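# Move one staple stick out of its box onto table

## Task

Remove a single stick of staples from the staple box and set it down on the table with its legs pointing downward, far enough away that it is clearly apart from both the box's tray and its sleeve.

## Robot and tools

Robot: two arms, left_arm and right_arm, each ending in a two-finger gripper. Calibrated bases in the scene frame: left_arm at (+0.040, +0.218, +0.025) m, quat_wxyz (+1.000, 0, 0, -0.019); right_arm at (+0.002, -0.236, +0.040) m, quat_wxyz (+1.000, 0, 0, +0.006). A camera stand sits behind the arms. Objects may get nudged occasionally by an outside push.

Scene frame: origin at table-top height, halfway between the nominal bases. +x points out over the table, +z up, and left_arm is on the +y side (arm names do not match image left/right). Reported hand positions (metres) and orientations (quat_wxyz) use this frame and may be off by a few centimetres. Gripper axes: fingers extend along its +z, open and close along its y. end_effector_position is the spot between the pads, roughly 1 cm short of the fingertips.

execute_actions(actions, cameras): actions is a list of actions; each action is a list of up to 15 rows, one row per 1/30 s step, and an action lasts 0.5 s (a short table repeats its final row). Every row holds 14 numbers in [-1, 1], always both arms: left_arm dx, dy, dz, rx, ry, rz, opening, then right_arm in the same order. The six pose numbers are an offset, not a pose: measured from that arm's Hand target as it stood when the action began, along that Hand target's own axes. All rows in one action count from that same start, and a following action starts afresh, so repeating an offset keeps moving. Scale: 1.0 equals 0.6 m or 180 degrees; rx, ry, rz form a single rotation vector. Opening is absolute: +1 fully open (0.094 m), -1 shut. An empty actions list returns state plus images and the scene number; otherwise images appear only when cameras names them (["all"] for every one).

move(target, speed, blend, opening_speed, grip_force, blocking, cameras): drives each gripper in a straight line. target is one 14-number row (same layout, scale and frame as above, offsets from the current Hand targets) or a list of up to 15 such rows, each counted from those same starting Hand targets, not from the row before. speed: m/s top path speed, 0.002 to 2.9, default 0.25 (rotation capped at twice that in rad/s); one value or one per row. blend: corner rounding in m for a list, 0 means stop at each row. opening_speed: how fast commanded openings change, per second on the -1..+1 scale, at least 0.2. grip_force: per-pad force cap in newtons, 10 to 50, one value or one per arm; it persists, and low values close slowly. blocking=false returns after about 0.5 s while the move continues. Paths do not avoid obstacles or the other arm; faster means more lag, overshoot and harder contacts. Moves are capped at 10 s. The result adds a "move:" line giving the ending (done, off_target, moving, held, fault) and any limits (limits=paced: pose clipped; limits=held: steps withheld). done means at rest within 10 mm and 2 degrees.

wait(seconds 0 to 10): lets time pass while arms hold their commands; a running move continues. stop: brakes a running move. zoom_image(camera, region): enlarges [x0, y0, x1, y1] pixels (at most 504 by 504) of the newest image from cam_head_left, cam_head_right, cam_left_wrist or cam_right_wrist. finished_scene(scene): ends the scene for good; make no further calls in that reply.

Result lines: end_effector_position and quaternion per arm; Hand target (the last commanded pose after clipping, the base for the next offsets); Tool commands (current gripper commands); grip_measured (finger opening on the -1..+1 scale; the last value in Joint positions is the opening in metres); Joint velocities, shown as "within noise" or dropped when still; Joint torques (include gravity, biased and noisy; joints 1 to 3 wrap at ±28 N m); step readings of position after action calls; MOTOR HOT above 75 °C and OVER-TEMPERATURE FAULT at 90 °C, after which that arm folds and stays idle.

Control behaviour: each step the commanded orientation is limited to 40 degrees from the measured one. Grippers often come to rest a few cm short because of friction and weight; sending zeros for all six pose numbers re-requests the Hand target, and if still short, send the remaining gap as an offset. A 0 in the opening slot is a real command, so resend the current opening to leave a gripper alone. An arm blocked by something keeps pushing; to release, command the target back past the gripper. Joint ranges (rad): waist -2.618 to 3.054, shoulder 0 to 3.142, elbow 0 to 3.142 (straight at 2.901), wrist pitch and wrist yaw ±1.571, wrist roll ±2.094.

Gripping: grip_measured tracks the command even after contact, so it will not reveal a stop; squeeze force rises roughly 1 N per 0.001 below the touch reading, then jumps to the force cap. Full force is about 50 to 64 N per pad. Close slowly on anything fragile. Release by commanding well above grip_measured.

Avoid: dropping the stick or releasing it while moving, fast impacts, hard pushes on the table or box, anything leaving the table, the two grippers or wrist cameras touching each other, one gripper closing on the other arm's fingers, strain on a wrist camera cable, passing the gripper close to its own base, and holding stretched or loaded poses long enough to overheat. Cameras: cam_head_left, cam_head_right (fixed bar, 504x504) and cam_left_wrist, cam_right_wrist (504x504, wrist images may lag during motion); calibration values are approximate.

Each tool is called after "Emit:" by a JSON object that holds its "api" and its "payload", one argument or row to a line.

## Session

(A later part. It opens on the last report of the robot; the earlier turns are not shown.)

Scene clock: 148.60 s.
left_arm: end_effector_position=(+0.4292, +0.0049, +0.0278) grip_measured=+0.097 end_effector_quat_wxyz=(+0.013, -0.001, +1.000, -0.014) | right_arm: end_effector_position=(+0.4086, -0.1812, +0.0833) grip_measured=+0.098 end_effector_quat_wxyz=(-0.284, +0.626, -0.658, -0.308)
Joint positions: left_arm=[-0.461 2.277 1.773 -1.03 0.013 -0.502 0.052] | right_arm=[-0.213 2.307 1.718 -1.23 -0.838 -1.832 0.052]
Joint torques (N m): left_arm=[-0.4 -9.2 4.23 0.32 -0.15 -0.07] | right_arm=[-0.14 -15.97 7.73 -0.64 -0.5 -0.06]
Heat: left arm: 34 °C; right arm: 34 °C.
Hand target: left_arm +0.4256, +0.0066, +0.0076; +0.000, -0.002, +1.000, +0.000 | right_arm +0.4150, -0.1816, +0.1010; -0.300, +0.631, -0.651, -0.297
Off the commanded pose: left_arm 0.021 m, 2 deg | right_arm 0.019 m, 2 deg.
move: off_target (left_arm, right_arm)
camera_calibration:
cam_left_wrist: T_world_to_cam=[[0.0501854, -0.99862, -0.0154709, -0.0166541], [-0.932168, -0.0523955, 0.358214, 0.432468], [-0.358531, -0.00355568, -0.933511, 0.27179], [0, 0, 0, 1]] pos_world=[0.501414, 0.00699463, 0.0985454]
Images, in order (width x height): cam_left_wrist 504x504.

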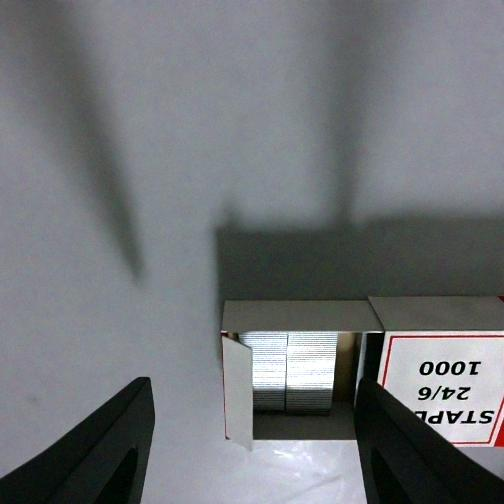

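Emit:
{"api": "move", "payload": {
  "target": [0,0,0.018,0,0,0,0.05,0,0,0,0,0,0,0.1],
  "speed": 0.05,
  "cameras": ["cam_left_wrist"]
}}

Emit:
{"api": "zoom_image", "payload": {
  "camera": "cam_left_wrist",
  "region": [200, 280, 400, 480]
}}

Scene clock: 150.63 s.
left_arm: end_effector_position=(+0.4291, +0.0050, +0.0152) grip_measured=+0.053 end_effector_quat_wxyz=(+0.011, -0.001, +1.000, -0.013) | right_arm: end_effector_position=(+0.4086, -0.1812, +0.0833) grip_measured=+0.098 end_effector_quat_wxyz=(-0.284, +0.626, -0.658, -0.308)
Joint positions: left_arm=[-0.461 2.296 1.753 -0.996 0.012 -0.502 0.049] | right_arm=[-0.213 2.307 1.718 -1.23 -0.838 -1.832 0.052]
Joint torques (N m): left_arm=[-0.4 -9.52 4.25 0.32 -0.15 -0.07] | right_arm=[-0.16 -15.99 7.76 -0.65 -0.5 -0.06]
Heat: left arm: 34 °C; right arm: 34 °C.
Hand target: left_arm +0.4256, +0.0066, -0.0032; +0.000, -0.002, +1.000, +0.000 | right_arm +0.4150, -0.1816, +0.1010; -0.300, +0.631, -0.651, -0.297
Off the commanded pose: left_arm 0.019 m, 2 deg | right_arm 0.019 m, 2 deg.
move: off_target (left_arm, right_arm)
camera_calibration:
cam_left_wrist: T_world_to_cam=[[0.0501327, -0.998577, -0.0181709, -0.0167142], [-0.930772, -0.0533102, 0.361692, 0.43629], [-0.362146, -0.00121966, -0.93212, 0.261499], [0, 0, 0, 1]] pos_world=[0.501625, 0.00688725, 0.0856419]
Images, in order (width x height): cam_left_wrist 504x504.

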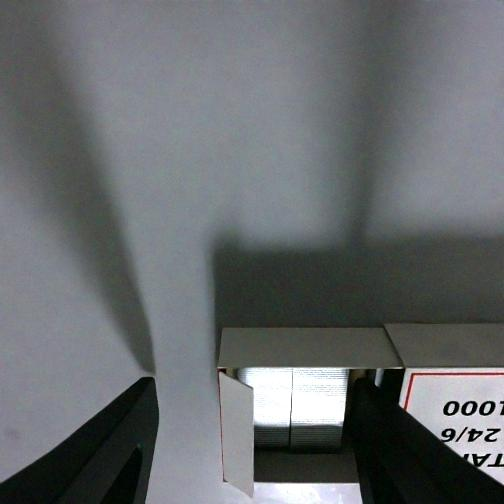

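Scaled by 2.520 from the camera's 504x504 image, which has a finer 720x720 frame.

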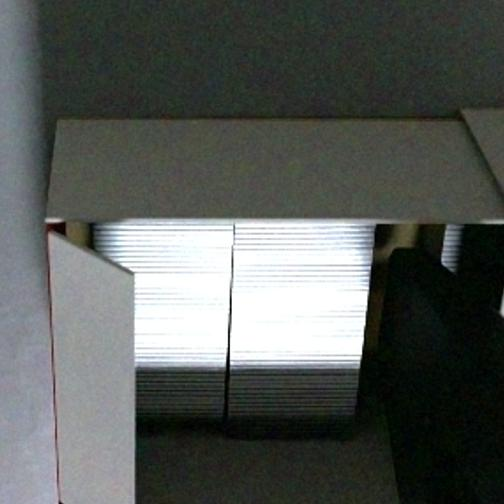

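Emit:
{"api": "move", "payload": {
  "target": [0,0,0,0,0,0,-0.19,0,0,0,0,0,0,0.1],
  "opening_speed": 0.3,
  "cameras": ["cam_left_wrist"]
}}

Emit:
{"api": "zoom_image", "payload": {
  "camera": "cam_left_wrist",
  "region": [200, 280, 400, 480]
}}

Scene clock: 152.33 s.
left_arm: end_effector_position=(+0.4293, +0.0049, +0.0152) grip_measured=-0.187 end_effector_quat_wxyz=(+0.011, -0.002, +1.000, -0.013) | right_arm: end_effector_position=(+0.4086, -0.1812, +0.0833) grip_measured=+0.098 end_effector_quat_wxyz=(-0.284, +0.626, -0.658, -0.308)
Joint positions: left_arm=[-0.461 2.296 1.753 -0.996 0.012 -0.502 0.038] | right_arm=[-0.213 2.307 1.718 -1.23 -0.838 -1.832 0.052]
Joint torques (N m): left_arm=[-0.4 -9.54 4.26 0.32 -0.15 -0.07] | right_arm=[-0.16 -15.99 7.76 -0.65 -0.5 -0.06]
Heat: left arm: 34 °C; right arm: 34 °C.
Hand target: left_arm +0.4256, +0.0066, -0.0032; +0.000, -0.002, +1.000, +0.000 | right_arm +0.4150, -0.1816, +0.1010; -0.300, +0.631, -0.651, -0.297
Off the commanded pose: left_arm 0.019 m, 2 deg | right_arm 0.019 m, 2 deg.
move: off_target (left_arm, right_arm)
camera_calibration:
cam_left_wrist: T_world_to_cam=[[0.0505248, -0.998565, -0.0177588, -0.0169479], [-0.930979, -0.0535276, 0.361129, 0.436498], [-0.361561, -0.00171287, -0.932347, 0.261357], [0, 0, 0, 1]] pos_world=[0.501723, 0.00688876, 0.0857425]
Images, in order (width x height): cam_left_wrist 504x504.

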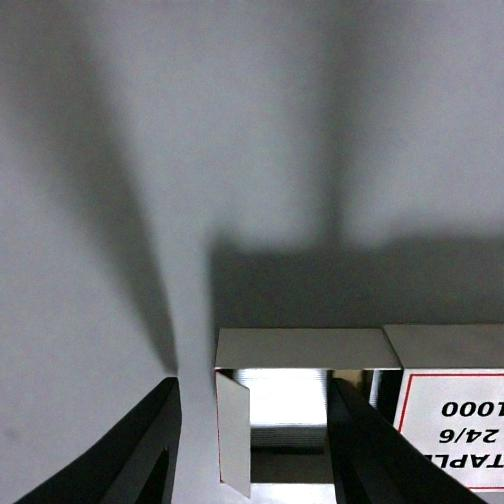

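Scaled by 2.520 from the camera's 504x504 image, which has a finer 720x720 frame.

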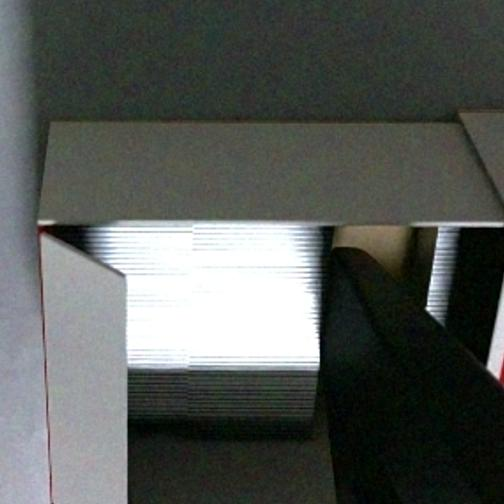

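Emit:
{"api": "move", "payload": {
  "target": [
    [0,0,0,0,0,0,-0.12,0,0,0,0,0,0,0.1],
    [0,0,-0.035,0,0,0,-0.12,0,0,0,0,0,0,0.1],
    [0,-0.0082,-0.035,0,0,0,-1,0,0,0,0,0,0,0.1]
  ],
  "speed": 0.1,
  "cameras": ["cam_left_wrist"]
}}

Emit:
{"api": "zoom_image", "payload": {
  "camera": "cam_left_wrist",
  "region": [200, 260, 400, 460]
}}

Scene clock: 159.57 s.
left_arm: end_effector_position=(+0.4252, +0.0043, +0.0224) grip_measured=-0.971 end_effector_quat_wxyz=(+0.002, -0.004, +1.000, -0.008) | right_arm: end_effector_position=(+0.4086, -0.1812, +0.0833) grip_measured=+0.098 end_effector_quat_wxyz=(-0.284, +0.626, -0.658, -0.308)
Joint positions: left_arm=[-0.467 2.296 1.783 -1.047 0.012 -0.512 0.001] | right_arm=[-0.213 2.307 1.718 -1.23 -0.838 -1.832 0.052]
Joint torques (N m): left_arm=[-0.72 -10.71 6.49 0.06 -0.14 -0.06] | right_arm=[-0.2 -15.99 7.76 -0.64 -0.51 -0.06]
Heat: left arm: 35 °C; right arm: 34 °C.
Hand target: left_arm +0.4257, +0.0016, +0.0179; +0.000, -0.002, +1.000, +0.000 | right_arm +0.4150, -0.1816, +0.1010; -0.300, +0.631, -0.651, -0.297
Off the commanded pose: left_arm 0.005 m, 1 deg | right_arm 0.019 m, 2 deg.
move: off_target (right_arm)
camera_calibration:
cam_left_wrist: T_world_to_cam=[[0.0545928, -0.998086, -0.02906, -0.0187289], [-0.92358, -0.0615359, 0.378435, 0.426572], [-0.379499, 0.00617943, -0.925171, 0.274001], [0, 0, 0, 1]] pos_world=[0.498979, 0.0058633, 0.091524]
Images, in order (width x height): cam_left_wrist 504x504.

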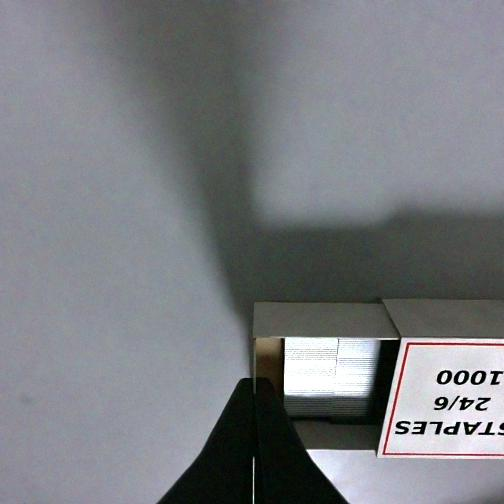

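Scaled by 2.520 from the camera's 504x504 image, which has a finer 720x720 frame.

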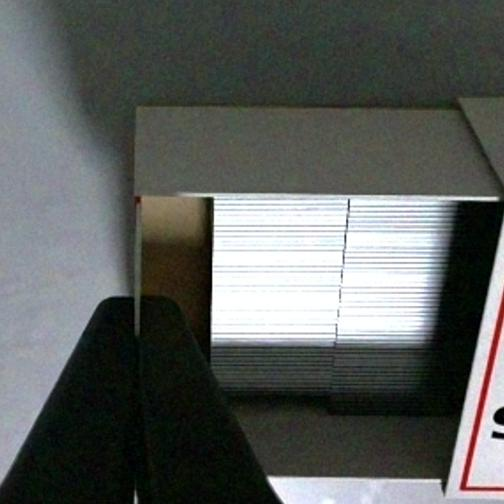

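Emit:
{"api": "move", "payload": {
  "target": [0,0,-0.06,0,0,0,-1,0,0,0,0,0,0,0.1],
  "speed": 0.15,
  "cameras": ["cam_left_wrist"]
}}

Emit:
{"api": "zoom_image", "payload": {
  "camera": "cam_left_wrist",
  "region": [200, 200, 400, 400]
}}

Scene clock: 162.50 s.
left_arm: end_effector_position=(+0.4224, +0.0058, +0.0442) grip_measured=-0.971 end_effector_quat_wxyz=(-0.013, -0.004, +1.000, +0.000) | right_arm: end_effector_position=(+0.4086, -0.1812, +0.0833) grip_measured=+0.098 end_effector_quat_wxyz=(-0.284, +0.626, -0.658, -0.308)
Joint positions: left_arm=[-0.467 2.296 1.872 -1.169 0.012 -0.512 0.001] | right_arm=[-0.213 2.307 1.718 -1.23 -0.838 -1.832 0.052]
Joint torques (N m): left_arm=[-0.72 -13.3 6.6 0.01 -0.14 -0.06] | right_arm=[-0.17 -15.99 7.77 -0.65 -0.5 -0.06]
Heat: left arm: 36 °C; right arm: 34 °C.
Hand target: left_arm +0.4257, +0.0016, +0.0539; +0.000, -0.002, +1.000, +0.000 | right_arm +0.4150, -0.1816, +0.1010; -0.300, +0.631, -0.651, -0.297
Off the commanded pose: left_arm 0.011 m, 1 deg | right_arm 0.019 m, 2 deg.
move: off_target (left_arm, right_arm)
camera_calibration:
cam_left_wrist: T_world_to_cam=[[0.053585, -0.997484, -0.0464109, -0.0152267], [-0.912378, -0.0677962, 0.403696, 0.409961], [-0.405827, 0.0207121, -0.913715, 0.303596], [0, 0, 0, 1]] pos_world=[0.498063, 0.00631731, 0.111194]
Images, in order (width x height): cam_left_wrist 504x504.

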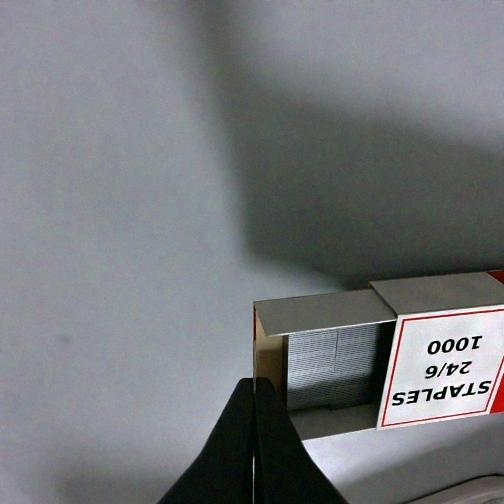

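Scaled by 2.520 from the camera's 504x504 image, which has a finer 720x720 frame.

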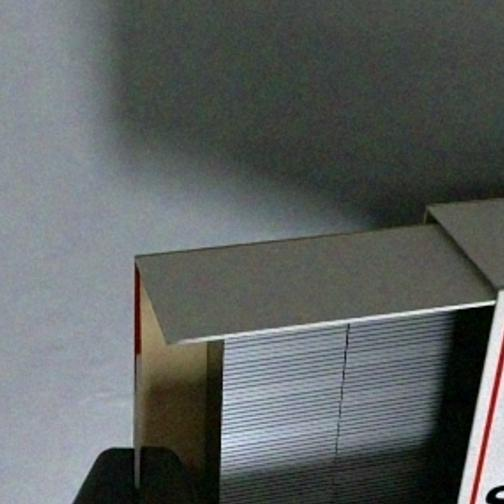

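Emit:
{"api": "move", "payload": {
  "target": [0,0,0.0633,0,0,0,-1,0,0,0,0,0,0,0.1],
  "speed": 0.06,
  "cameras": ["cam_left_wrist","cam_head_left"]
}}

Emit:
{"api": "zoom_image", "payload": {
  "camera": "cam_left_wrist",
  "region": [200, 260, 400, 460]
}}

Scene clock: 164.37 s.
left_arm: end_effector_position=(+0.4283, +0.0026, +0.0286) grip_measured=-0.971 end_effector_quat_wxyz=(+0.005, -0.004, +1.000, -0.010) | right_arm: end_effector_position=(+0.4086, -0.1812, +0.0833) grip_measured=+0.098 end_effector_quat_wxyz=(-0.284, +0.626, -0.658, -0.308)
Joint positions: left_arm=[-0.467 2.296 1.808 -1.065 0.012 -0.512 0.001] | right_arm=[-0.213 2.307 1.718 -1.23 -0.838 -1.832 0.052]
Joint torques (N m): left_arm=[-0.7 -10.61 4.26 0.27 -0.14 -0.05] | right_arm=[-0.17 -15.99 7.76 -0.65 -0.5 -0.06]
Heat: left arm: 37 °C; right arm: 34 °C.
Hand target: left_arm +0.4256, +0.0016, +0.0159; +0.000, -0.002, +1.000, +0.000 | right_arm +0.4150, -0.1816, +0.1010; -0.300, +0.631, -0.651, -0.297
Off the commanded pose: left_arm 0.013 m, 1 deg | right_arm 0.019 m, 2 deg.
move: off_target (left_arm, right_arm)
camera_calibration:
cam_left_wrist: T_world_to_cam=[[0.0547965, -0.998185, -0.0249851, -0.0206656], [-0.926088, -0.060162, 0.37248, 0.4282], [-0.373307, 0.00272781, -0.927704, 0.27826], [0, 0, 0, 1]] pos_world=[0.50156, 0.0043742, 0.0981305]
Images, in order (width x height): cam_head_left 504x504, cam_left_wrist 504x504.

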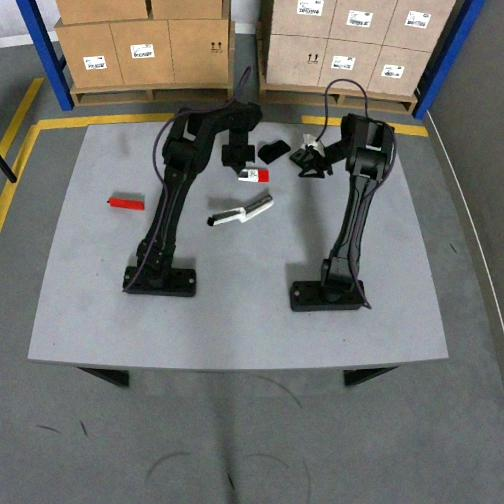

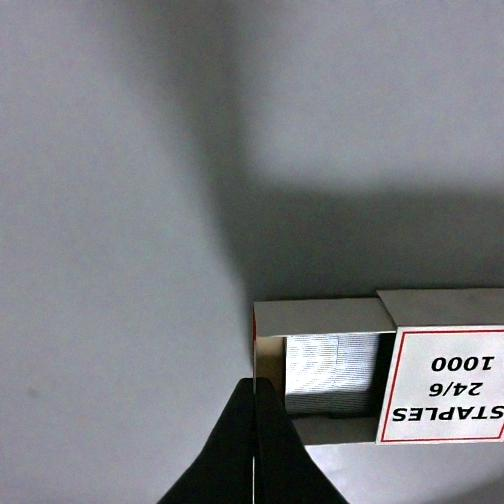

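Scaled by 2.520 from the camera's 504x504 image, which has a finer 720x720 frame.

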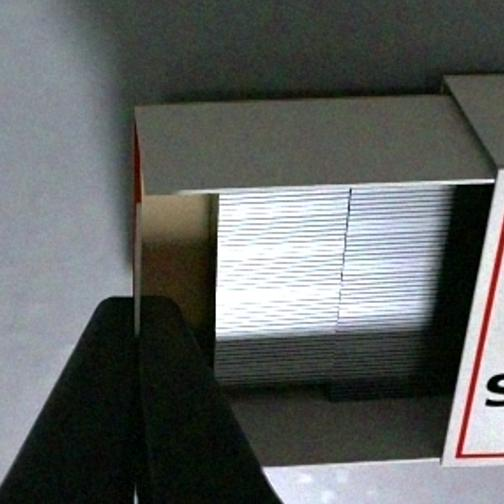

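Emit:
{"api": "move", "payload": {
  "target": [
    [0,0,0.0117,0,0,0,-1,0,0,0,0,0,0,0.1],
    [0,0,0.0117,0,0,0,-0.8,0,0,0,0,0,0,0.1]
  ],
  "speed": 0.05,
  "cameras": ["cam_left_wrist"]
}}

Emit:
{"api": "zoom_image", "payload": {
  "camera": "cam_left_wrist",
  "region": [200, 260, 400, 460]
}}

Scene clock: 166.27 s.
left_arm: end_effector_position=(+0.4295, +0.0019, +0.0251) grip_measured=-0.803 end_effector_quat_wxyz=(+0.009, -0.004, +1.000, -0.012) | right_arm: end_effector_position=(+0.4086, -0.1812, +0.0833) grip_measured=+0.098 end_effector_quat_wxyz=(-0.284, +0.626, -0.658, -0.308)
Joint positions: left_arm=[-0.467 2.296 1.794 -1.041 0.012 -0.512 0.009] | right_arm=[-0.213 2.307 1.718 -1.23 -0.838 -1.832 0.052]
Joint torques (N m): left_arm=[-0.72 -10.03 4.19 0.31 -0.14 -0.06] | right_arm=[-0.17 -15.98 7.77 -0.65 -0.51 -0.06]
Heat: left arm: 37 °C; right arm: 34 °C.
Hand target: left_arm +0.4256, +0.0017, +0.0088; +0.000, -0.002, +1.000, +0.000 | right_arm +0.4150, -0.1816, +0.1010; -0.300, +0.631, -0.651, -0.297
Off the commanded pose: left_arm 0.017 m, 2 deg | right_arm 0.019 m, 2 deg.
move: off_target (left_arm, right_arm); target 2's new opening was sent with left_arm's hand 0.017 m and 2 deg from that target
camera_calibration:
cam_left_wrist: T_world_to_cam=[[0.054942, -0.998286, -0.0201627, -0.0215936], [-0.929073, -0.0585096, 0.36524, 0.432068], [-0.365794, -0.00133437, -0.930695, 0.272358], [0, 0, 0, 1]] pos_world=[0.502236, 0.00408704, 0.0952382]
Images, in order (width x height): cam_left_wrist 504x504.

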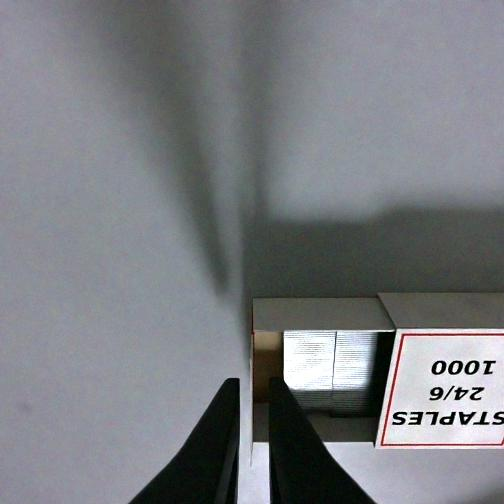

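Scaled by 2.520 from the camera's 504x504 image, which has a finer 720x720 frame.

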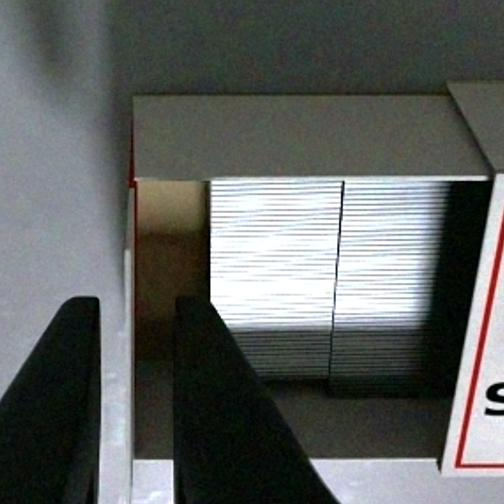

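Emit:
{"api": "move", "payload": {
  "target": [
    [0,0,-0.035,0,0,0,-0.8,0,0,0,0,0,0,0.1],
    [0,-0.036,-0.035,0,0,0,-1,0,0,0,0,0,0,0.1]
  ],
  "speed": 0.1,
  "cameras": ["cam_left_wrist"]
}}

Emit:
{"api": "zoom_image", "payload": {
  "camera": "cam_left_wrist",
  "region": [150, 260, 350, 460]
}}

Scene clock: 170.37 s.
left_arm: end_effector_position=(+0.4241, -0.0224, +0.0417) grip_measured=-0.974 end_effector_quat_wxyz=(+0.009, +0.002, +1.000, -0.012) | right_arm: end_effector_position=(+0.4086, -0.1812, +0.0833) grip_measured=+0.098 end_effector_quat_wxyz=(-0.284, +0.626, -0.658, -0.308)
Joint positions: left_arm=[-0.521 2.312 1.89 -1.121 0.01 -0.553 0.001] | right_arm=[-0.213 2.307 1.718 -1.23 -0.838 -1.832 0.052]
Joint torques (N m): left_arm=[0.2 -9.7 6.63 0.09 -0.12 -0.07] | right_arm=[-0.17 -16.01 7.76 -0.64 -0.51 -0.06]
Heat: left arm: 38 °C; right arm: 35 °C.
Hand target: left_arm +0.4257, -0.0200, +0.0298; +0.000, -0.002, +1.000, +0.000 | right_arm +0.4150, -0.1816, +0.1010; -0.300, +0.631, -0.651, -0.297
Off the commanded pose: left_arm 0.012 m, 2 deg | right_arm 0.019 m, 2 deg.
move: off_target (left_arm, right_arm); target 2's new opening was sent with left_arm's hand 0.012 m and 2 deg from that target
camera_calibration:
cam_left_wrist: T_world_to_cam=[[0.0424657, -0.998876, -0.0210549, -0.0399485], [-0.929713, -0.0472241, 0.365244, 0.420067], [-0.365827, 0.00406466, -0.930674, 0.285928], [0, 0, 0, 1]] pos_world=[0.496838, -0.0212285, 0.111838]
Images, in order (width x height): cam_left_wrist 504x504.

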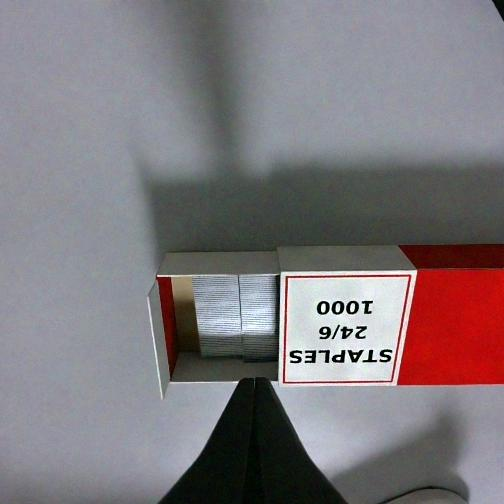

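Scaled by 2.520 from the camera's 504x504 image, which has a finer 720x720 frame.

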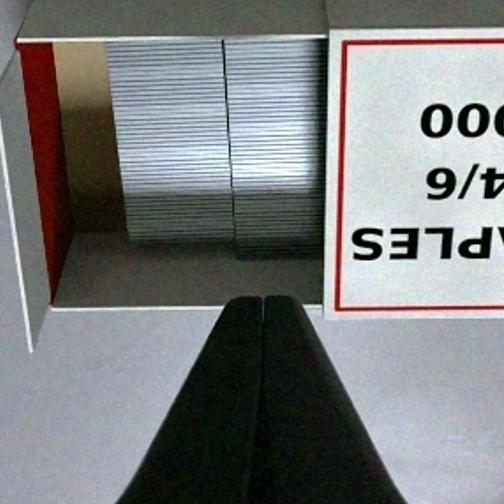

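Emit:
{"api": "move", "payload": {
  "target": [0,0.0083,0.033,0,0,0,-1,0,0,0,0,0,0,0.1],
  "speed": 0.1,
  "cameras": ["cam_left_wrist"]
}}

Emit:
{"api": "zoom_image", "payload": {
  "camera": "cam_left_wrist",
  "region": [150, 260, 350, 460]
}}

Scene clock: 172.03 s.
left_arm: end_effector_position=(+0.4254, -0.0213, +0.0287) grip_measured=-0.974 end_effector_quat_wxyz=(+0.011, +0.001, +1.000, -0.013) | right_arm: end_effector_position=(+0.4086, -0.1812, +0.0833) grip_measured=+0.098 end_effector_quat_wxyz=(-0.284, +0.626, -0.658, -0.308)
Joint positions: left_arm=[-0.517 2.322 1.854 -1.071 0.01 -0.553 0.001] | right_arm=[-0.213 2.307 1.718 -1.23 -0.838 -1.832 0.052]
Joint torques (N m): left_arm=[0.65 -9.81 4.4 0.3 -0.12 0.04] | right_arm=[-0.17 -15.99 7.75 -0.65 -0.5 -0.05]
Heat: left arm: 38 °C; right arm: 35 °C.
Hand target: left_arm +0.4257, -0.0150, +0.0100; +0.000, -0.002, +1.000, +0.000 | right_arm +0.4150, -0.1816, +0.1010; -0.300, +0.631, -0.651, -0.297
Off the commanded pose: left_arm 0.020 m, 2 deg | right_arm 0.019 m, 2 deg.
move: off_target (left_arm, right_arm)
camera_calibration:
cam_left_wrist: T_world_to_cam=[[0.0459018, -0.998772, -0.0186539, -0.0407006], [-0.930846, -0.0495418, 0.362039, 0.426623], [-0.362518, 0.000745712, -0.931976, 0.27292], [0, 0, 0, 1]] pos_world=[0.497927, -0.0197185, 0.0991416]
Images, in order (width x height): cam_left_wrist 504x504.

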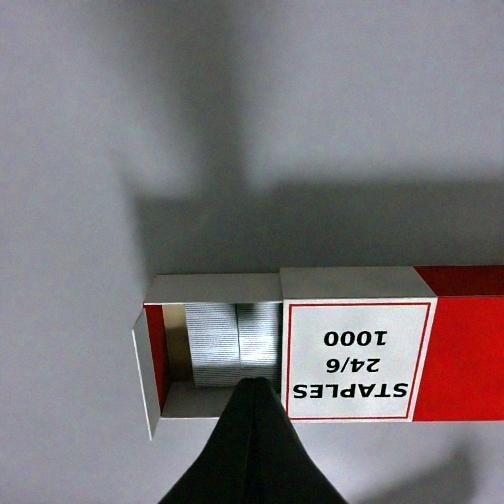

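Scaled by 2.520 from the camera's 504x504 image, which has a finer 720x720 frame.

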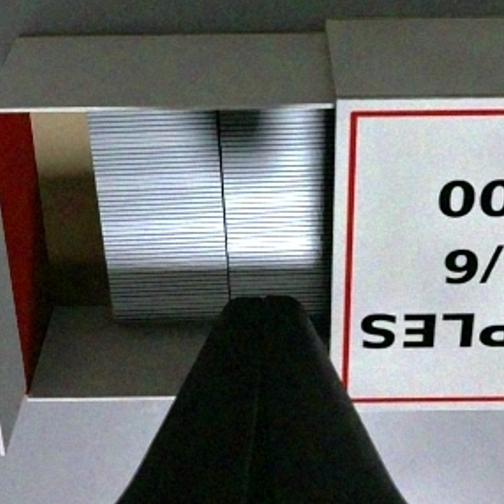

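Emit:
{"api": "move", "payload": {
  "target": [0,0.009,0,0,0,0,-1,0,0,0,0,0,0,0.1],
  "speed": 0.1,
  "cameras": []
}}

Scene clock: 173.47 s.
left_arm: end_effector_position=(+0.4259, -0.0148, +0.0247) grip_measured=-0.974 end_effector_quat_wxyz=(+0.007, -0.002, +1.000, -0.011) | right_arm: end_effector_position=(+0.4086, -0.1812, +0.0833) grip_measured=+0.098 end_effector_quat_wxyz=(-0.284, +0.626, -0.658, -0.308)
Joint positions: left_arm=[-0.504 2.322 1.838 -1.063 0.01 -0.546 0.001] | right_arm=[-0.213 2.307 1.718 -1.23 -0.838 -1.832 0.052]
Joint torques (N m): left_arm=[0.49 -10.54 4.21 0.31 -0.12 0.06] | right_arm=[-0.17 -15.98 7.76 -0.65 -0.51 -0.06]
Heat: left arm: 37 °C; right arm: 35 °C.
Hand target: left_arm +0.4257, -0.0096, +0.0100; +0.000, -0.002, +1.000, +0.000 | right_arm +0.4150, -0.1816, +0.1010; -0.300, +0.631, -0.651, -0.297
Off the commanded pose: left_arm 0.016 m, 1 deg | right_arm 0.019 m, 2 deg.
move: off_target (left_arm, right_arm)
No camera images: "cameras" was empty.

Emit:
{"api": "move", "payload": {
  "target": [
    [0,-0.0082,0,0,0,0,-1,0,0,0,0,0,0,0.1],
    [0,-0.0082,0.035,0,0,0,-1,0,0,0,0,0,0,0.1]
  ],
  "speed": 0.06,
  "cameras": ["cam_left_wrist"]
}}

Emit:
{"api": "zoom_image", "payload": {
  "camera": "cam_left_wrist",
  "region": [150, 290, 350, 490]
}}

Scene clock: 175.53 s.
left_arm: end_effector_position=(+0.4291, -0.0167, +0.0157) grip_measured=-0.974 end_effector_quat_wxyz=(+0.013, -0.002, +1.000, -0.014) | right_arm: end_effector_position=(+0.4086, -0.1812, +0.0833) grip_measured=+0.098 end_effector_quat_wxyz=(-0.284, +0.626, -0.658, -0.308)
Joint positions: left_arm=[-0.504 2.333 1.82 -1.02 0.01 -0.546 0.001] | right_arm=[-0.213 2.307 1.718 -1.23 -0.838 -1.832 0.052]
Joint torques (N m): left_arm=[-0.25 -8.91 3.64 0.48 -0.12 -0.03] | right_arm=[-0.17 -15.98 7.77 -0.65 -0.51 -0.06]
Heat: left arm: 37 °C; right arm: 35 °C.
Hand target: left_arm +0.4256, -0.0144, -0.0110; +0.000, -0.002, +1.000, +0.000 | right_arm +0.4150, -0.1816, +0.1010; -0.300, +0.631, -0.651, -0.297
Off the commanded pose: left_arm 0.027 m, 2 deg | right_arm 0.019 m, 2 deg.
move: off_target (left_arm, right_arm)
camera_calibration:
cam_left_wrist: T_world_to_cam=[[0.0521789, -0.998516, -0.0156189, -0.0392849], [-0.93237, -0.0543129, 0.357401, 0.43563], [-0.357719, -0.0040862, -0.93382, 0.259959], [0, 0, 0, 1]] pos_world=[0.501211, -0.0145039, 0.0864463]
Images, in order (width x height): cam_left_wrist 504x504.

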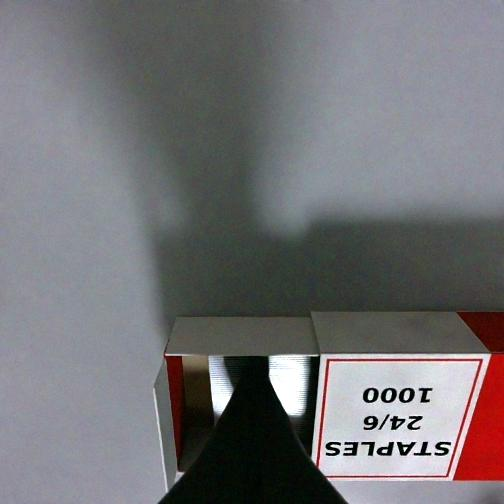

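Scaled by 2.520 from the camera's 504x504 image, which has a finer 720x720 frame.

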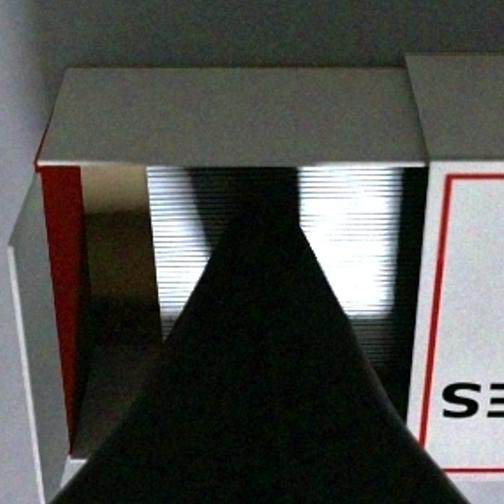

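Emit:
{"api": "move", "payload": {
  "target": [
    [0,0,0.015,0,0,0,-1,0,0,0,0,0,0,0.1],
    [0,0,0.015,0,0,0,-0.82,0,0,0,0,0,0,0.1]
  ],
  "speed": 0.06,
  "cameras": ["cam_left_wrist"]
}}

Emit:
{"api": "zoom_image", "payload": {
  "camera": "cam_left_wrist",
  "region": [150, 290, 350, 490]
}}

Scene clock: 177.70 s.
left_arm: end_effector_position=(+0.4303, -0.0171, +0.0150) grip_measured=-0.823 end_effector_quat_wxyz=(+0.016, -0.002, +1.000, -0.015) | right_arm: end_effector_position=(+0.4086, -0.1812, +0.0833) grip_measured=+0.098 end_effector_quat_wxyz=(-0.284, +0.626, -0.658, -0.308)
Joint positions: left_arm=[-0.504 2.333 1.817 -1.011 0.009 -0.546 0.008] | right_arm=[-0.213 2.307 1.718 -1.23 -0.838 -1.832 0.052]
Joint torques (N m): left_arm=[-0.21 -8.21 2.51 0.68 -0.1 -0.03] | right_arm=[-0.18 -15.99 7.76 -0.65 -0.51 -0.06]
Heat: left arm: 36 °C; right arm: 35 °C.
Hand target: left_arm +0.4256, -0.0144, -0.0200; +0.000, -0.002, +1.000, +0.000 | right_arm +0.4150, -0.1816, +0.1010; -0.300, +0.631, -0.651, -0.297
Off the commanded pose: left_arm 0.035 m, 3 deg | right_arm 0.019 m, 2 deg.
move: off_target (left_arm, right_arm); target 2's new opening was sent with left_arm's hand 0.035 m and 2 deg from that target
camera_calibration:
cam_left_wrist: T_world_to_cam=[[0.0522894, -0.998538, -0.0137105, -0.0397455], [-0.934363, -0.0537654, 0.352244, 0.437908], [-0.352466, -0.00560806, -0.935808, 0.257475], [0, 0, 0, 1]] pos_world=[0.501994, -0.0146991, 0.0861516]
Images, in order (width x height): cam_left_wrist 504x504.

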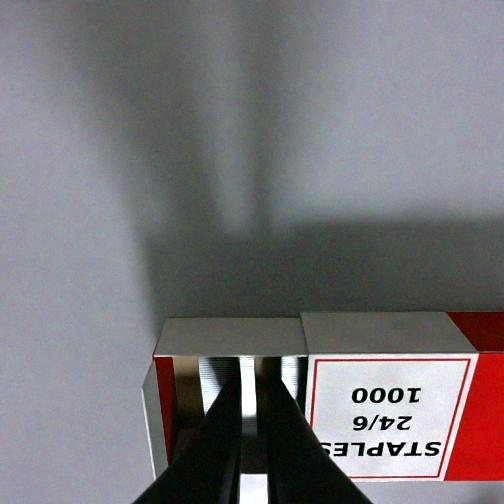

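Scaled by 2.520 from the camera's 504x504 image, which has a finer 720x720 frame.

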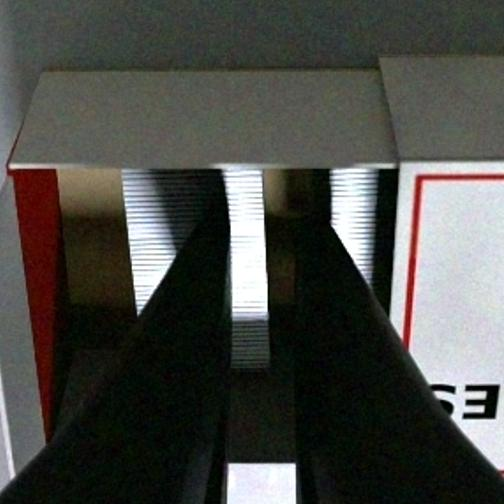

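Emit:
{"api": "move", "payload": {
  "target": [
    [0,0,-0.055,0,0,0,-0.82,0,0,0,0,0,0,0.1],
    [0,0.01,-0.11,0,0,0,-0.58,0,0,0,0,0,0,0.1]
  ],
  "speed": 0.1,
  "cameras": ["cam_left_wrist"]
}}

Emit:
{"api": "zoom_image", "payload": {
  "camera": "cam_left_wrist",
  "region": [150, 260, 350, 460]
}}

Scene clock: 180.97 s.
left_arm: end_effector_position=(+0.4176, -0.0095, +0.0324) grip_measured=-0.583 end_effector_quat_wxyz=(-0.016, -0.001, +1.000, +0.005) | right_arm: end_effector_position=(+0.4086, -0.1812, +0.0833) grip_measured=+0.098 end_effector_quat_wxyz=(-0.284, +0.626, -0.658, -0.308)
Joint positions: left_arm=[-0.504 2.333 1.888 -1.159 0.009 -0.544 0.02] | right_arm=[-0.213 2.307 1.718 -1.23 -0.838 -1.832 0.052]
Joint torques (N m): left_arm=[0.61 -14.28 6.54 -0.02 -0.11 0.06] | right_arm=[-0.17 -15.98 7.77 -0.65 -0.51 -0.06]
Heat: left arm: 36 °C; right arm: 35 °C.
Hand target: left_arm +0.4257, -0.0084, +0.0460; +0.000, -0.002, +1.000, +0.000 | right_arm +0.4150, -0.1816, +0.1010; -0.300, +0.631, -0.651, -0.297
Off the commanded pose: left_arm 0.016 m, 2 deg | right_arm 0.019 m, 2 deg.
move: off_target (left_arm, right_arm); target 2's new opening was sent with left_arm's hand 0.016 m and 2 deg from that target
camera_calibration:
cam_left_wrist: T_world_to_cam=[[0.0473313, -0.997307, -0.0560146, -0.0278321], [-0.909746, -0.0661955, 0.409854, 0.408159], [-0.412458, 0.0315601, -0.91043, 0.293961], [0, 0, 0, 1]] pos_world=[0.493885, -0.0100163, 0.0987863]
Images, in order (width x height): cam_left_wrist 504x504.

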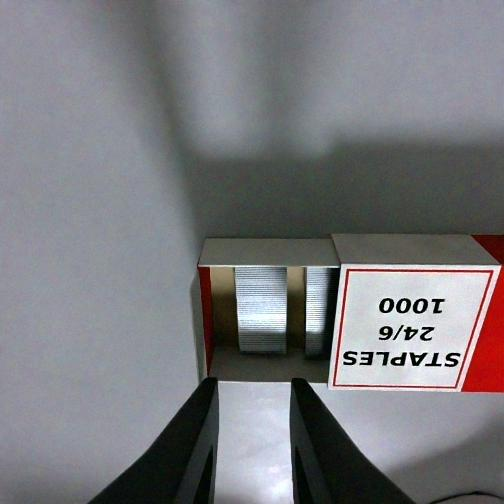

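Scaled by 2.520 from the camera's 504x504 image, which has a finer 720x720 frame.

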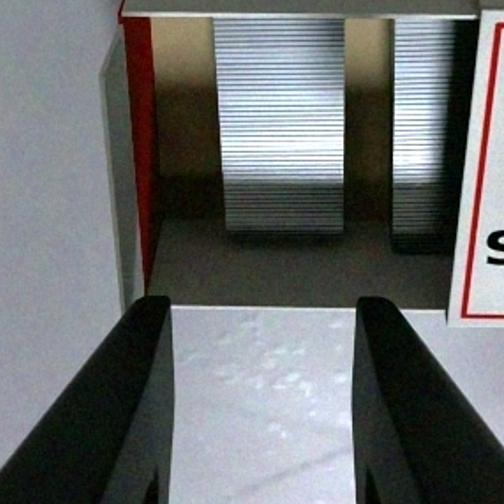

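Emit:
{"api": "move", "payload": {
  "target": [0,-0.001,0.06,0,0,0,-0.62,0,0,0,0,0,0,0.1],
  "speed": 0.1,
  "cameras": ["cam_left_wrist"]
}}

Emit:
{"api": "zoom_image", "payload": {
  "camera": "cam_left_wrist",
  "region": [150, 290, 350, 490]
}}

Scene clock: 183.10 s.
left_arm: end_effector_position=(+0.4246, -0.0137, +0.0195) grip_measured=-0.617 end_effector_quat_wxyz=(+0.003, -0.001, +1.000, -0.007) | right_arm: end_effector_position=(+0.4086, -0.1812, +0.0833) grip_measured=+0.098 end_effector_quat_wxyz=(-0.284, +0.626, -0.658, -0.308)
Joint positions: left_arm=[-0.504 2.333 1.836 -1.062 0.009 -0.544 0.018] | right_arm=[-0.213 2.307 1.718 -1.23 -0.838 -1.832 0.052]
Joint torques (N m): left_arm=[0.53 -11.41 4.22 0.29 -0.11 0.05] | right_arm=[-0.17 -16.01 7.76 -0.64 -0.51 -0.06]
Heat: left arm: 36 °C; right arm: 35 °C.
Hand target: left_arm +0.4257, -0.0090, +0.0100; +0.000, -0.002, +1.000, +0.000 | right_arm +0.4150, -0.1816, +0.1010; -0.300, +0.631, -0.651, -0.297
Off the commanded pose: left_arm 0.011 m, 1 deg | right_arm 0.019 m, 2 deg.
move: off_target (left_arm, right_arm)
camera_calibration:
cam_left_wrist: T_world_to_cam=[[0.0489428, -0.998307, -0.0314174, -0.034228], [-0.924671, -0.0571799, 0.37645, 0.426615], [-0.377609, 0.0106262, -0.925904, 0.27044], [0, 0, 0, 1]] pos_world=[0.498274, -0.0126501, 0.0887265]
Images, in order (width x height): cam_left_wrist 504x504.

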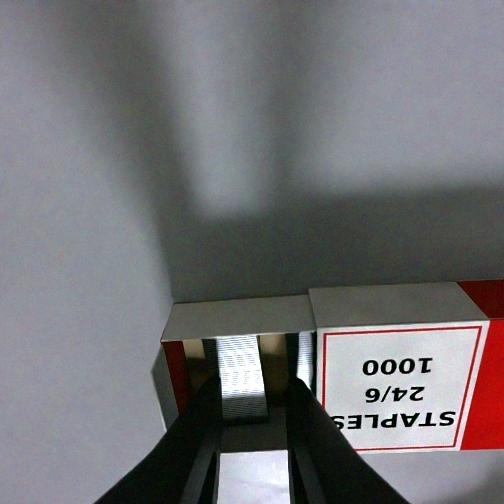

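Scaled by 2.520 from the camera's 504x504 image, which has a finer 720x720 frame.

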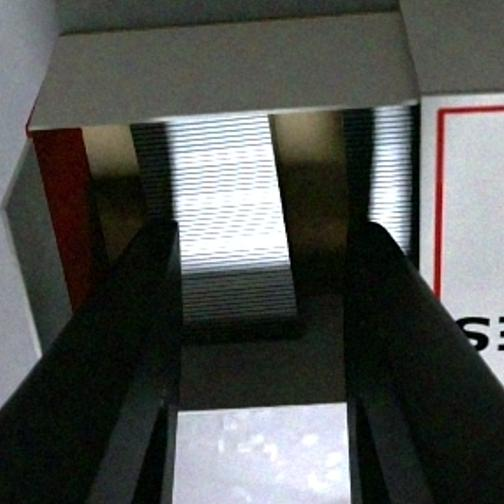

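Emit:
{"api": "move", "payload": {
  "target": [0,0.0085,-0.002,0,0,0,-0.62,0,0,0,0,0,0,0.1],
  "speed": 0.1,
  "cameras": ["cam_left_wrist"]
}}

Emit:
{"api": "zoom_image", "payload": {
  "camera": "cam_left_wrist",
  "region": [150, 290, 350, 490]
}}

Scene clock: 184.67 s.
left_arm: end_effector_position=(+0.4235, -0.0084, +0.0160) grip_measured=-0.617 end_effector_quat_wxyz=(-0.002, -0.002, +1.000, -0.004) | right_arm: end_effector_position=(+0.4086, -0.1812, +0.0833) grip_measured=+0.098 end_effector_quat_wxyz=(-0.284, +0.626, -0.658, -0.308)
Joint positions: left_arm=[-0.495 2.333 1.822 -1.059 0.009 -0.536 0.018] | right_arm=[-0.213 2.307 1.718 -1.23 -0.838 -1.832 0.052]
Joint torques (N m): left_arm=[0.55 -12.23 4.14 0.26 -0.12 0.06] | right_arm=[-0.16 -15.99 7.76 -0.65 -0.51 -0.06]
Heat: left arm: 36 °C; right arm: 35 °C.
Hand target: left_arm +0.4257, -0.0039, +0.0112; +0.000, -0.002, +1.000, +0.000 | right_arm +0.4150, -0.1816, +0.1010; -0.300, +0.631, -0.651, -0.297
Off the commanded pose: left_arm 0.007 m, 1 deg | right_arm 0.019 m, 2 deg.
move: off_target (right_arm)
camera_calibration:
cam_left_wrist: T_world_to_cam=[[0.0498556, -0.998057, -0.0373611, -0.0294052], [-0.921141, -0.0604072, 0.384514, 0.425485], [-0.386024, 0.0152446, -0.922363, 0.270198], [0, 0, 0, 1]] pos_world=[0.497701, -0.00776482, 0.0845174]
Images, in order (width x height): cam_left_wrist 504x504.

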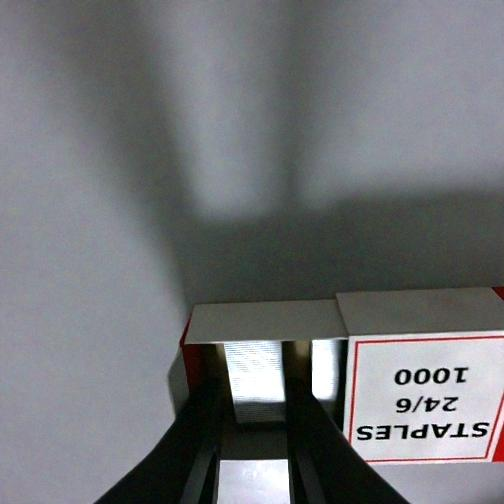

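Scaled by 2.520 from the camera's 504x504 image, which has a finer 720x720 frame.

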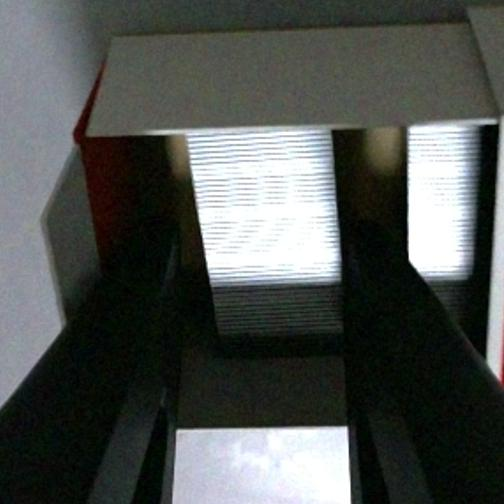

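Emit:
{"api": "move", "payload": {
  "target": [-0.007,-0.001,0.0133,0,0,0,-0.62,0,0,0,0,0,0,0.1],
  "speed": 0.06,
  "cameras": ["cam_left_wrist"]
}}

Emit:
{"api": "zoom_image", "payload": {
  "camera": "cam_left_wrist",
  "region": [150, 300, 350, 500]
}}

Scene clock: 186.10 s.
left_arm: end_effector_position=(+0.4268, -0.0098, +0.0160) grip_measured=-0.617 end_effector_quat_wxyz=(+0.004, +0.000, +1.000, -0.008) | right_arm: end_effector_position=(+0.4086, -0.1812, +0.0833) grip_measured=+0.098 end_effector_quat_wxyz=(-0.284, +0.626, -0.658, -0.308)
Joint positions: left_arm=[-0.494 2.333 1.822 -1.044 0.009 -0.532 0.018] | right_arm=[-0.213 2.307 1.718 -1.23 -0.838 -1.832 0.052]
Joint torques (N m): left_arm=[0.8 -10.43 4.93 0.27 -0.1 0.07] | right_arm=[-0.17 -16.02 7.77 -0.64 -0.5 -0.05]
Heat: left arm: 36 °C; right arm: 35 °C.
Hand target: left_arm +0.4299, -0.0045, +0.0032; +0.000, -0.002, +1.000, +0.000 | right_arm +0.4150, -0.1816, +0.1010; -0.300, +0.631, -0.651, -0.297
Off the commanded pose: left_arm 0.014 m, 1 deg | right_arm 0.019 m, 2 deg.
move: off_target (left_arm, right_arm)
camera_calibration:
cam_left_wrist: T_world_to_cam=[[0.0471773, -0.998449, -0.0295597, -0.0299045], [-0.925935, -0.0548141, 0.373683, 0.430712], [-0.374724, 0.00974096, -0.927085, 0.266711], [0, 0, 0, 1]] pos_world=[0.500166, -0.00884705, 0.0854296]
Images, in order (width x height): cam_left_wrist 504x504.

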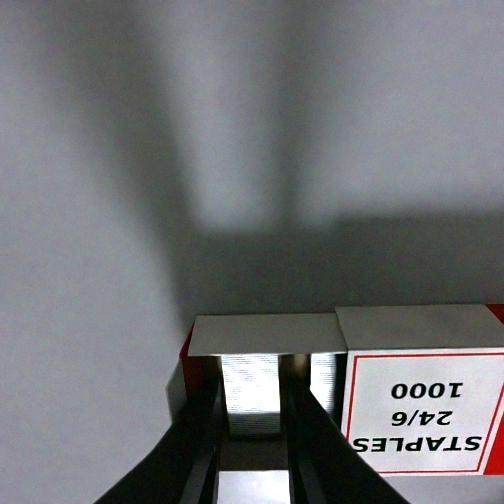

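Scaled by 2.520 from the camera's 504x504 image, which has a finer 720x720 frame.

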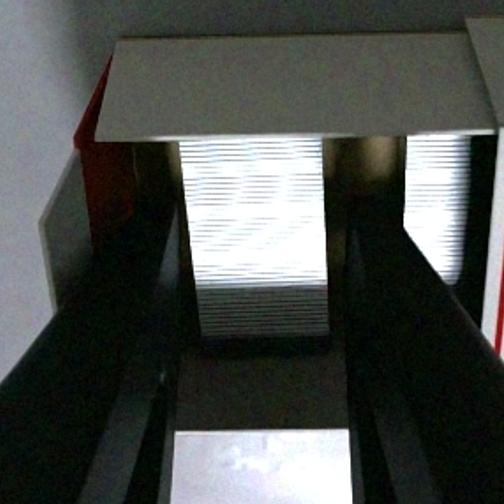

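Emit:
{"api": "move", "payload": {
  "target": [0,0,0.01,0,0,0,-0.62,0,0,0,0,0,0,0.1],
  "speed": 0.06,
  "cameras": ["cam_left_wrist"]
}}

Emit:
{"api": "zoom_image", "payload": {
  "camera": "cam_left_wrist",
  "region": [150, 300, 350, 500]
}}

Scene clock: 187.33 s.
left_arm: end_effector_position=(+0.4307, -0.0121, +0.0161) grip_measured=-0.617 end_effector_quat_wxyz=(+0.012, +0.000, +1.000, -0.012) | right_arm: end_effector_position=(+0.4086, -0.1812, +0.0833) grip_measured=+0.098 end_effector_quat_wxyz=(-0.284, +0.626, -0.658, -0.308)
Joint positions: left_arm=[-0.494 2.333 1.822 -1.026 0.009 -0.532 0.018] | right_arm=[-0.213 2.307 1.718 -1.23 -0.838 -1.832 0.052]
Joint torques (N m): left_arm=[0.8 -9.96 4.05 0.32 -0.1 0.07] | right_arm=[-0.17 -15.98 7.75 -0.66 -0.5 -0.06]
Heat: left arm: 36 °C; right arm: 35 °C.
Hand target: left_arm +0.4299, -0.0045, -0.0028; +0.000, -0.002, +1.000, +0.000 | right_arm +0.4150, -0.1816, +0.1010; -0.300, +0.631, -0.651, -0.297
Off the commanded pose: left_arm 0.020 m, 2 deg | right_arm 0.019 m, 2 deg.
move: off_target (left_arm, right_arm)
camera_calibration:
cam_left_wrist: T_world_to_cam=[[0.0475801, -0.998676, -0.0195519, -0.0327435], [-0.931741, -0.0514286, 0.359464, 0.436961], [-0.359994, 0.00111399, -0.932954, 0.262024], [0, 0, 0, 1]] pos_world=[0.503019, -0.0105198, 0.0867445]
Images, in order (width x height): cam_left_wrist 504x504.

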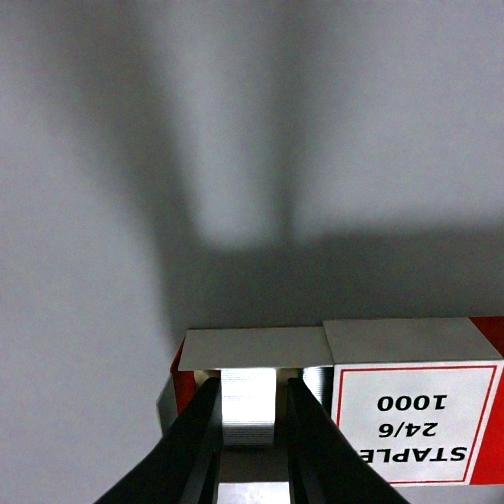

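Scaled by 2.520 from the camera's 504x504 image, which has a finer 720x720 frame.

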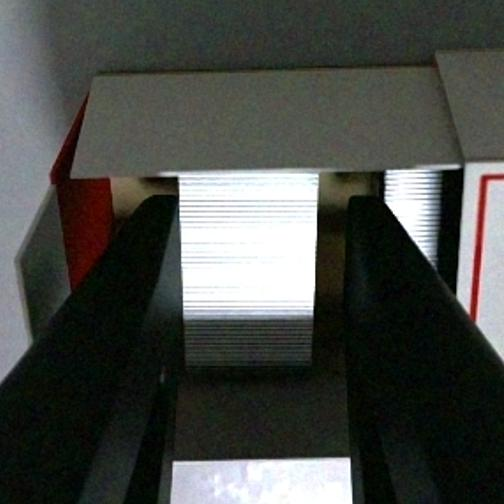

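Emit:
{"api": "move", "payload": {
  "target": [0,0.0055,-0.004,0,0,0,-0.62,0,0,0,0,0,0,0.1],
  "speed": 0.06,
  "cameras": ["cam_left_wrist"]
}}

Emit:
{"api": "zoom_image", "payload": {
  "camera": "cam_left_wrist",
  "region": [150, 300, 350, 500]
}}

Scene clock: 188.70 s.
left_arm: end_effector_position=(+0.4303, -0.0087, +0.0142) grip_measured=-0.617 end_effector_quat_wxyz=(+0.009, +0.000, +1.000, -0.011) | right_arm: end_effector_position=(+0.4086, -0.1812, +0.0833) grip_measured=+0.098 end_effector_quat_wxyz=(-0.284, +0.626, -0.658, -0.308)
Joint positions: left_arm=[-0.488 2.333 1.814 -1.025 0.009 -0.526 0.018] | right_arm=[-0.213 2.307 1.718 -1.23 -0.838 -1.832 0.052]
Joint torques (N m): left_arm=[0.81 -10.61 4.14 0.27 -0.1 0.09] | right_arm=[-0.17 -15.99 7.77 -0.64 -0.5 -0.06]
Heat: left arm: 35 °C; right arm: 35 °C.
Hand target: left_arm +0.4298, -0.0012, -0.0004; +0.000, -0.002, +1.000, +0.000 | right_arm +0.4150, -0.1816, +0.1010; -0.300, +0.631, -0.651, -0.297
Off the commanded pose: left_arm 0.016 m, 2 deg | right_arm 0.019 m, 2 deg.
move: off_target (left_arm, right_arm)
camera_calibration:
cam_left_wrist: T_world_to_cam=[[0.0478339, -0.998585, -0.0232406, -0.029319], [-0.929704, -0.0530169, 0.364471, 0.436515], [-0.365188, 0.00417279, -0.930925, 0.262339], [0, 0, 0, 1]] pos_world=[0.503035, -0.00722951, 0.0844394]
Images, in order (width x height): cam_left_wrist 504x504.

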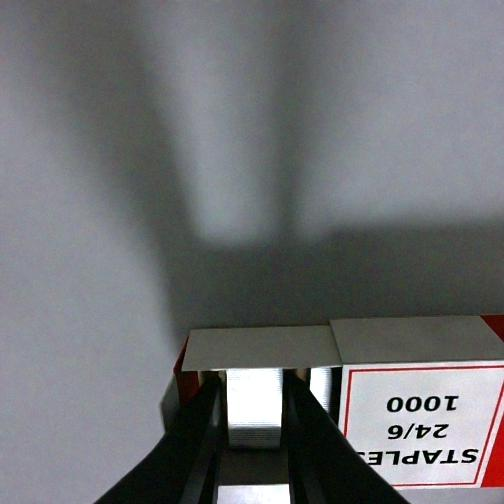

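Scaled by 2.520 from the camera's 504x504 image, which has a finer 720x720 frame.

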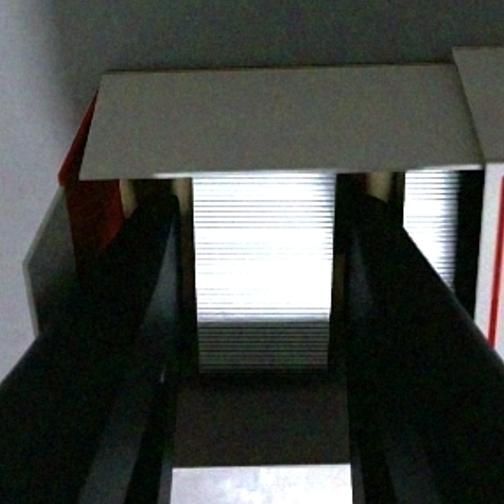

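Emit:
{"api": "move", "payload": {
  "target": [0,0.0015,0.008,0,0,0,-0.62,0,0,0,0,0,0,0.1],
  "speed": 0.06,
  "cameras": ["cam_left_wrist"]
}}

Emit:
{"api": "zoom_image", "payload": {
  "camera": "cam_left_wrist",
  "region": [150, 300, 350, 500]
}}

Scene clock: 190.10 s.
left_arm: end_effector_position=(+0.4306, -0.0067, +0.0113) grip_measured=-0.617 end_effector_quat_wxyz=(+0.010, -0.001, +1.000, -0.011) | right_arm: end_effector_position=(+0.4086, -0.1812, +0.0833) grip_measured=+0.098 end_effector_quat_wxyz=(-0.284, +0.626, -0.658, -0.308)
Joint positions: left_arm=[-0.484 2.333 1.802 -1.012 0.009 -0.524 0.018] | right_arm=[-0.213 2.307 1.718 -1.23 -0.838 -1.832 0.052]
Joint torques (N m): left_arm=[0.64 -10.25 4.15 0.29 -0.11 0.07] | right_arm=[-0.18 -15.99 7.75 -0.65 -0.5 -0.06]
Heat: left arm: 35 °C; right arm: 35 °C.
Hand target: left_arm +0.4299, -0.0003, -0.0051; +0.000, -0.002, +1.000, +0.000 | right_arm +0.4150, -0.1816, +0.1010; -0.300, +0.631, -0.651, -0.297
Off the commanded pose: left_arm 0.018 m, 2 deg | right_arm 0.019 m, 2 deg.
move: off_target (left_arm, right_arm)
camera_calibration:
cam_left_wrist: T_world_to_cam=[[0.0497537, -0.998501, -0.0228322, -0.0282997], [-0.929873, -0.0546529, 0.363797, 0.438092], [-0.3645, 0.00313083, -0.931198, 0.259411], [0, 0, 0, 1]] pos_world=[0.503333, -0.00512644, 0.0815401]
Images, in order (width x height): cam_left_wrist 504x504.

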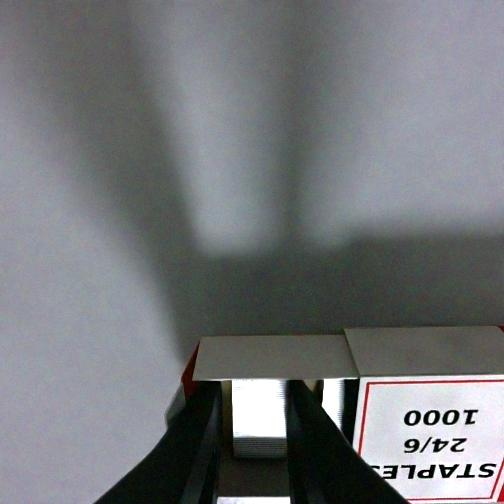

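Scaled by 2.520 from the camera's 504x504 image, which has a finer 720x720 frame.

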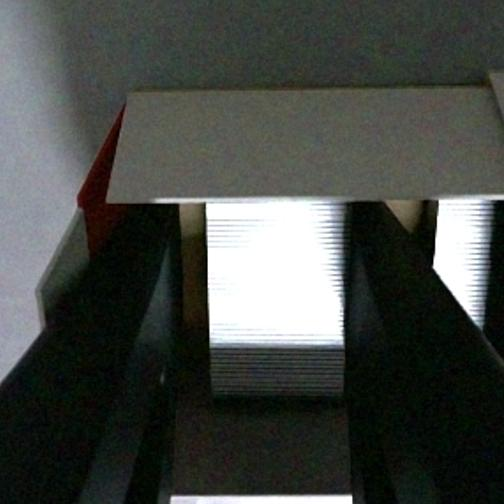

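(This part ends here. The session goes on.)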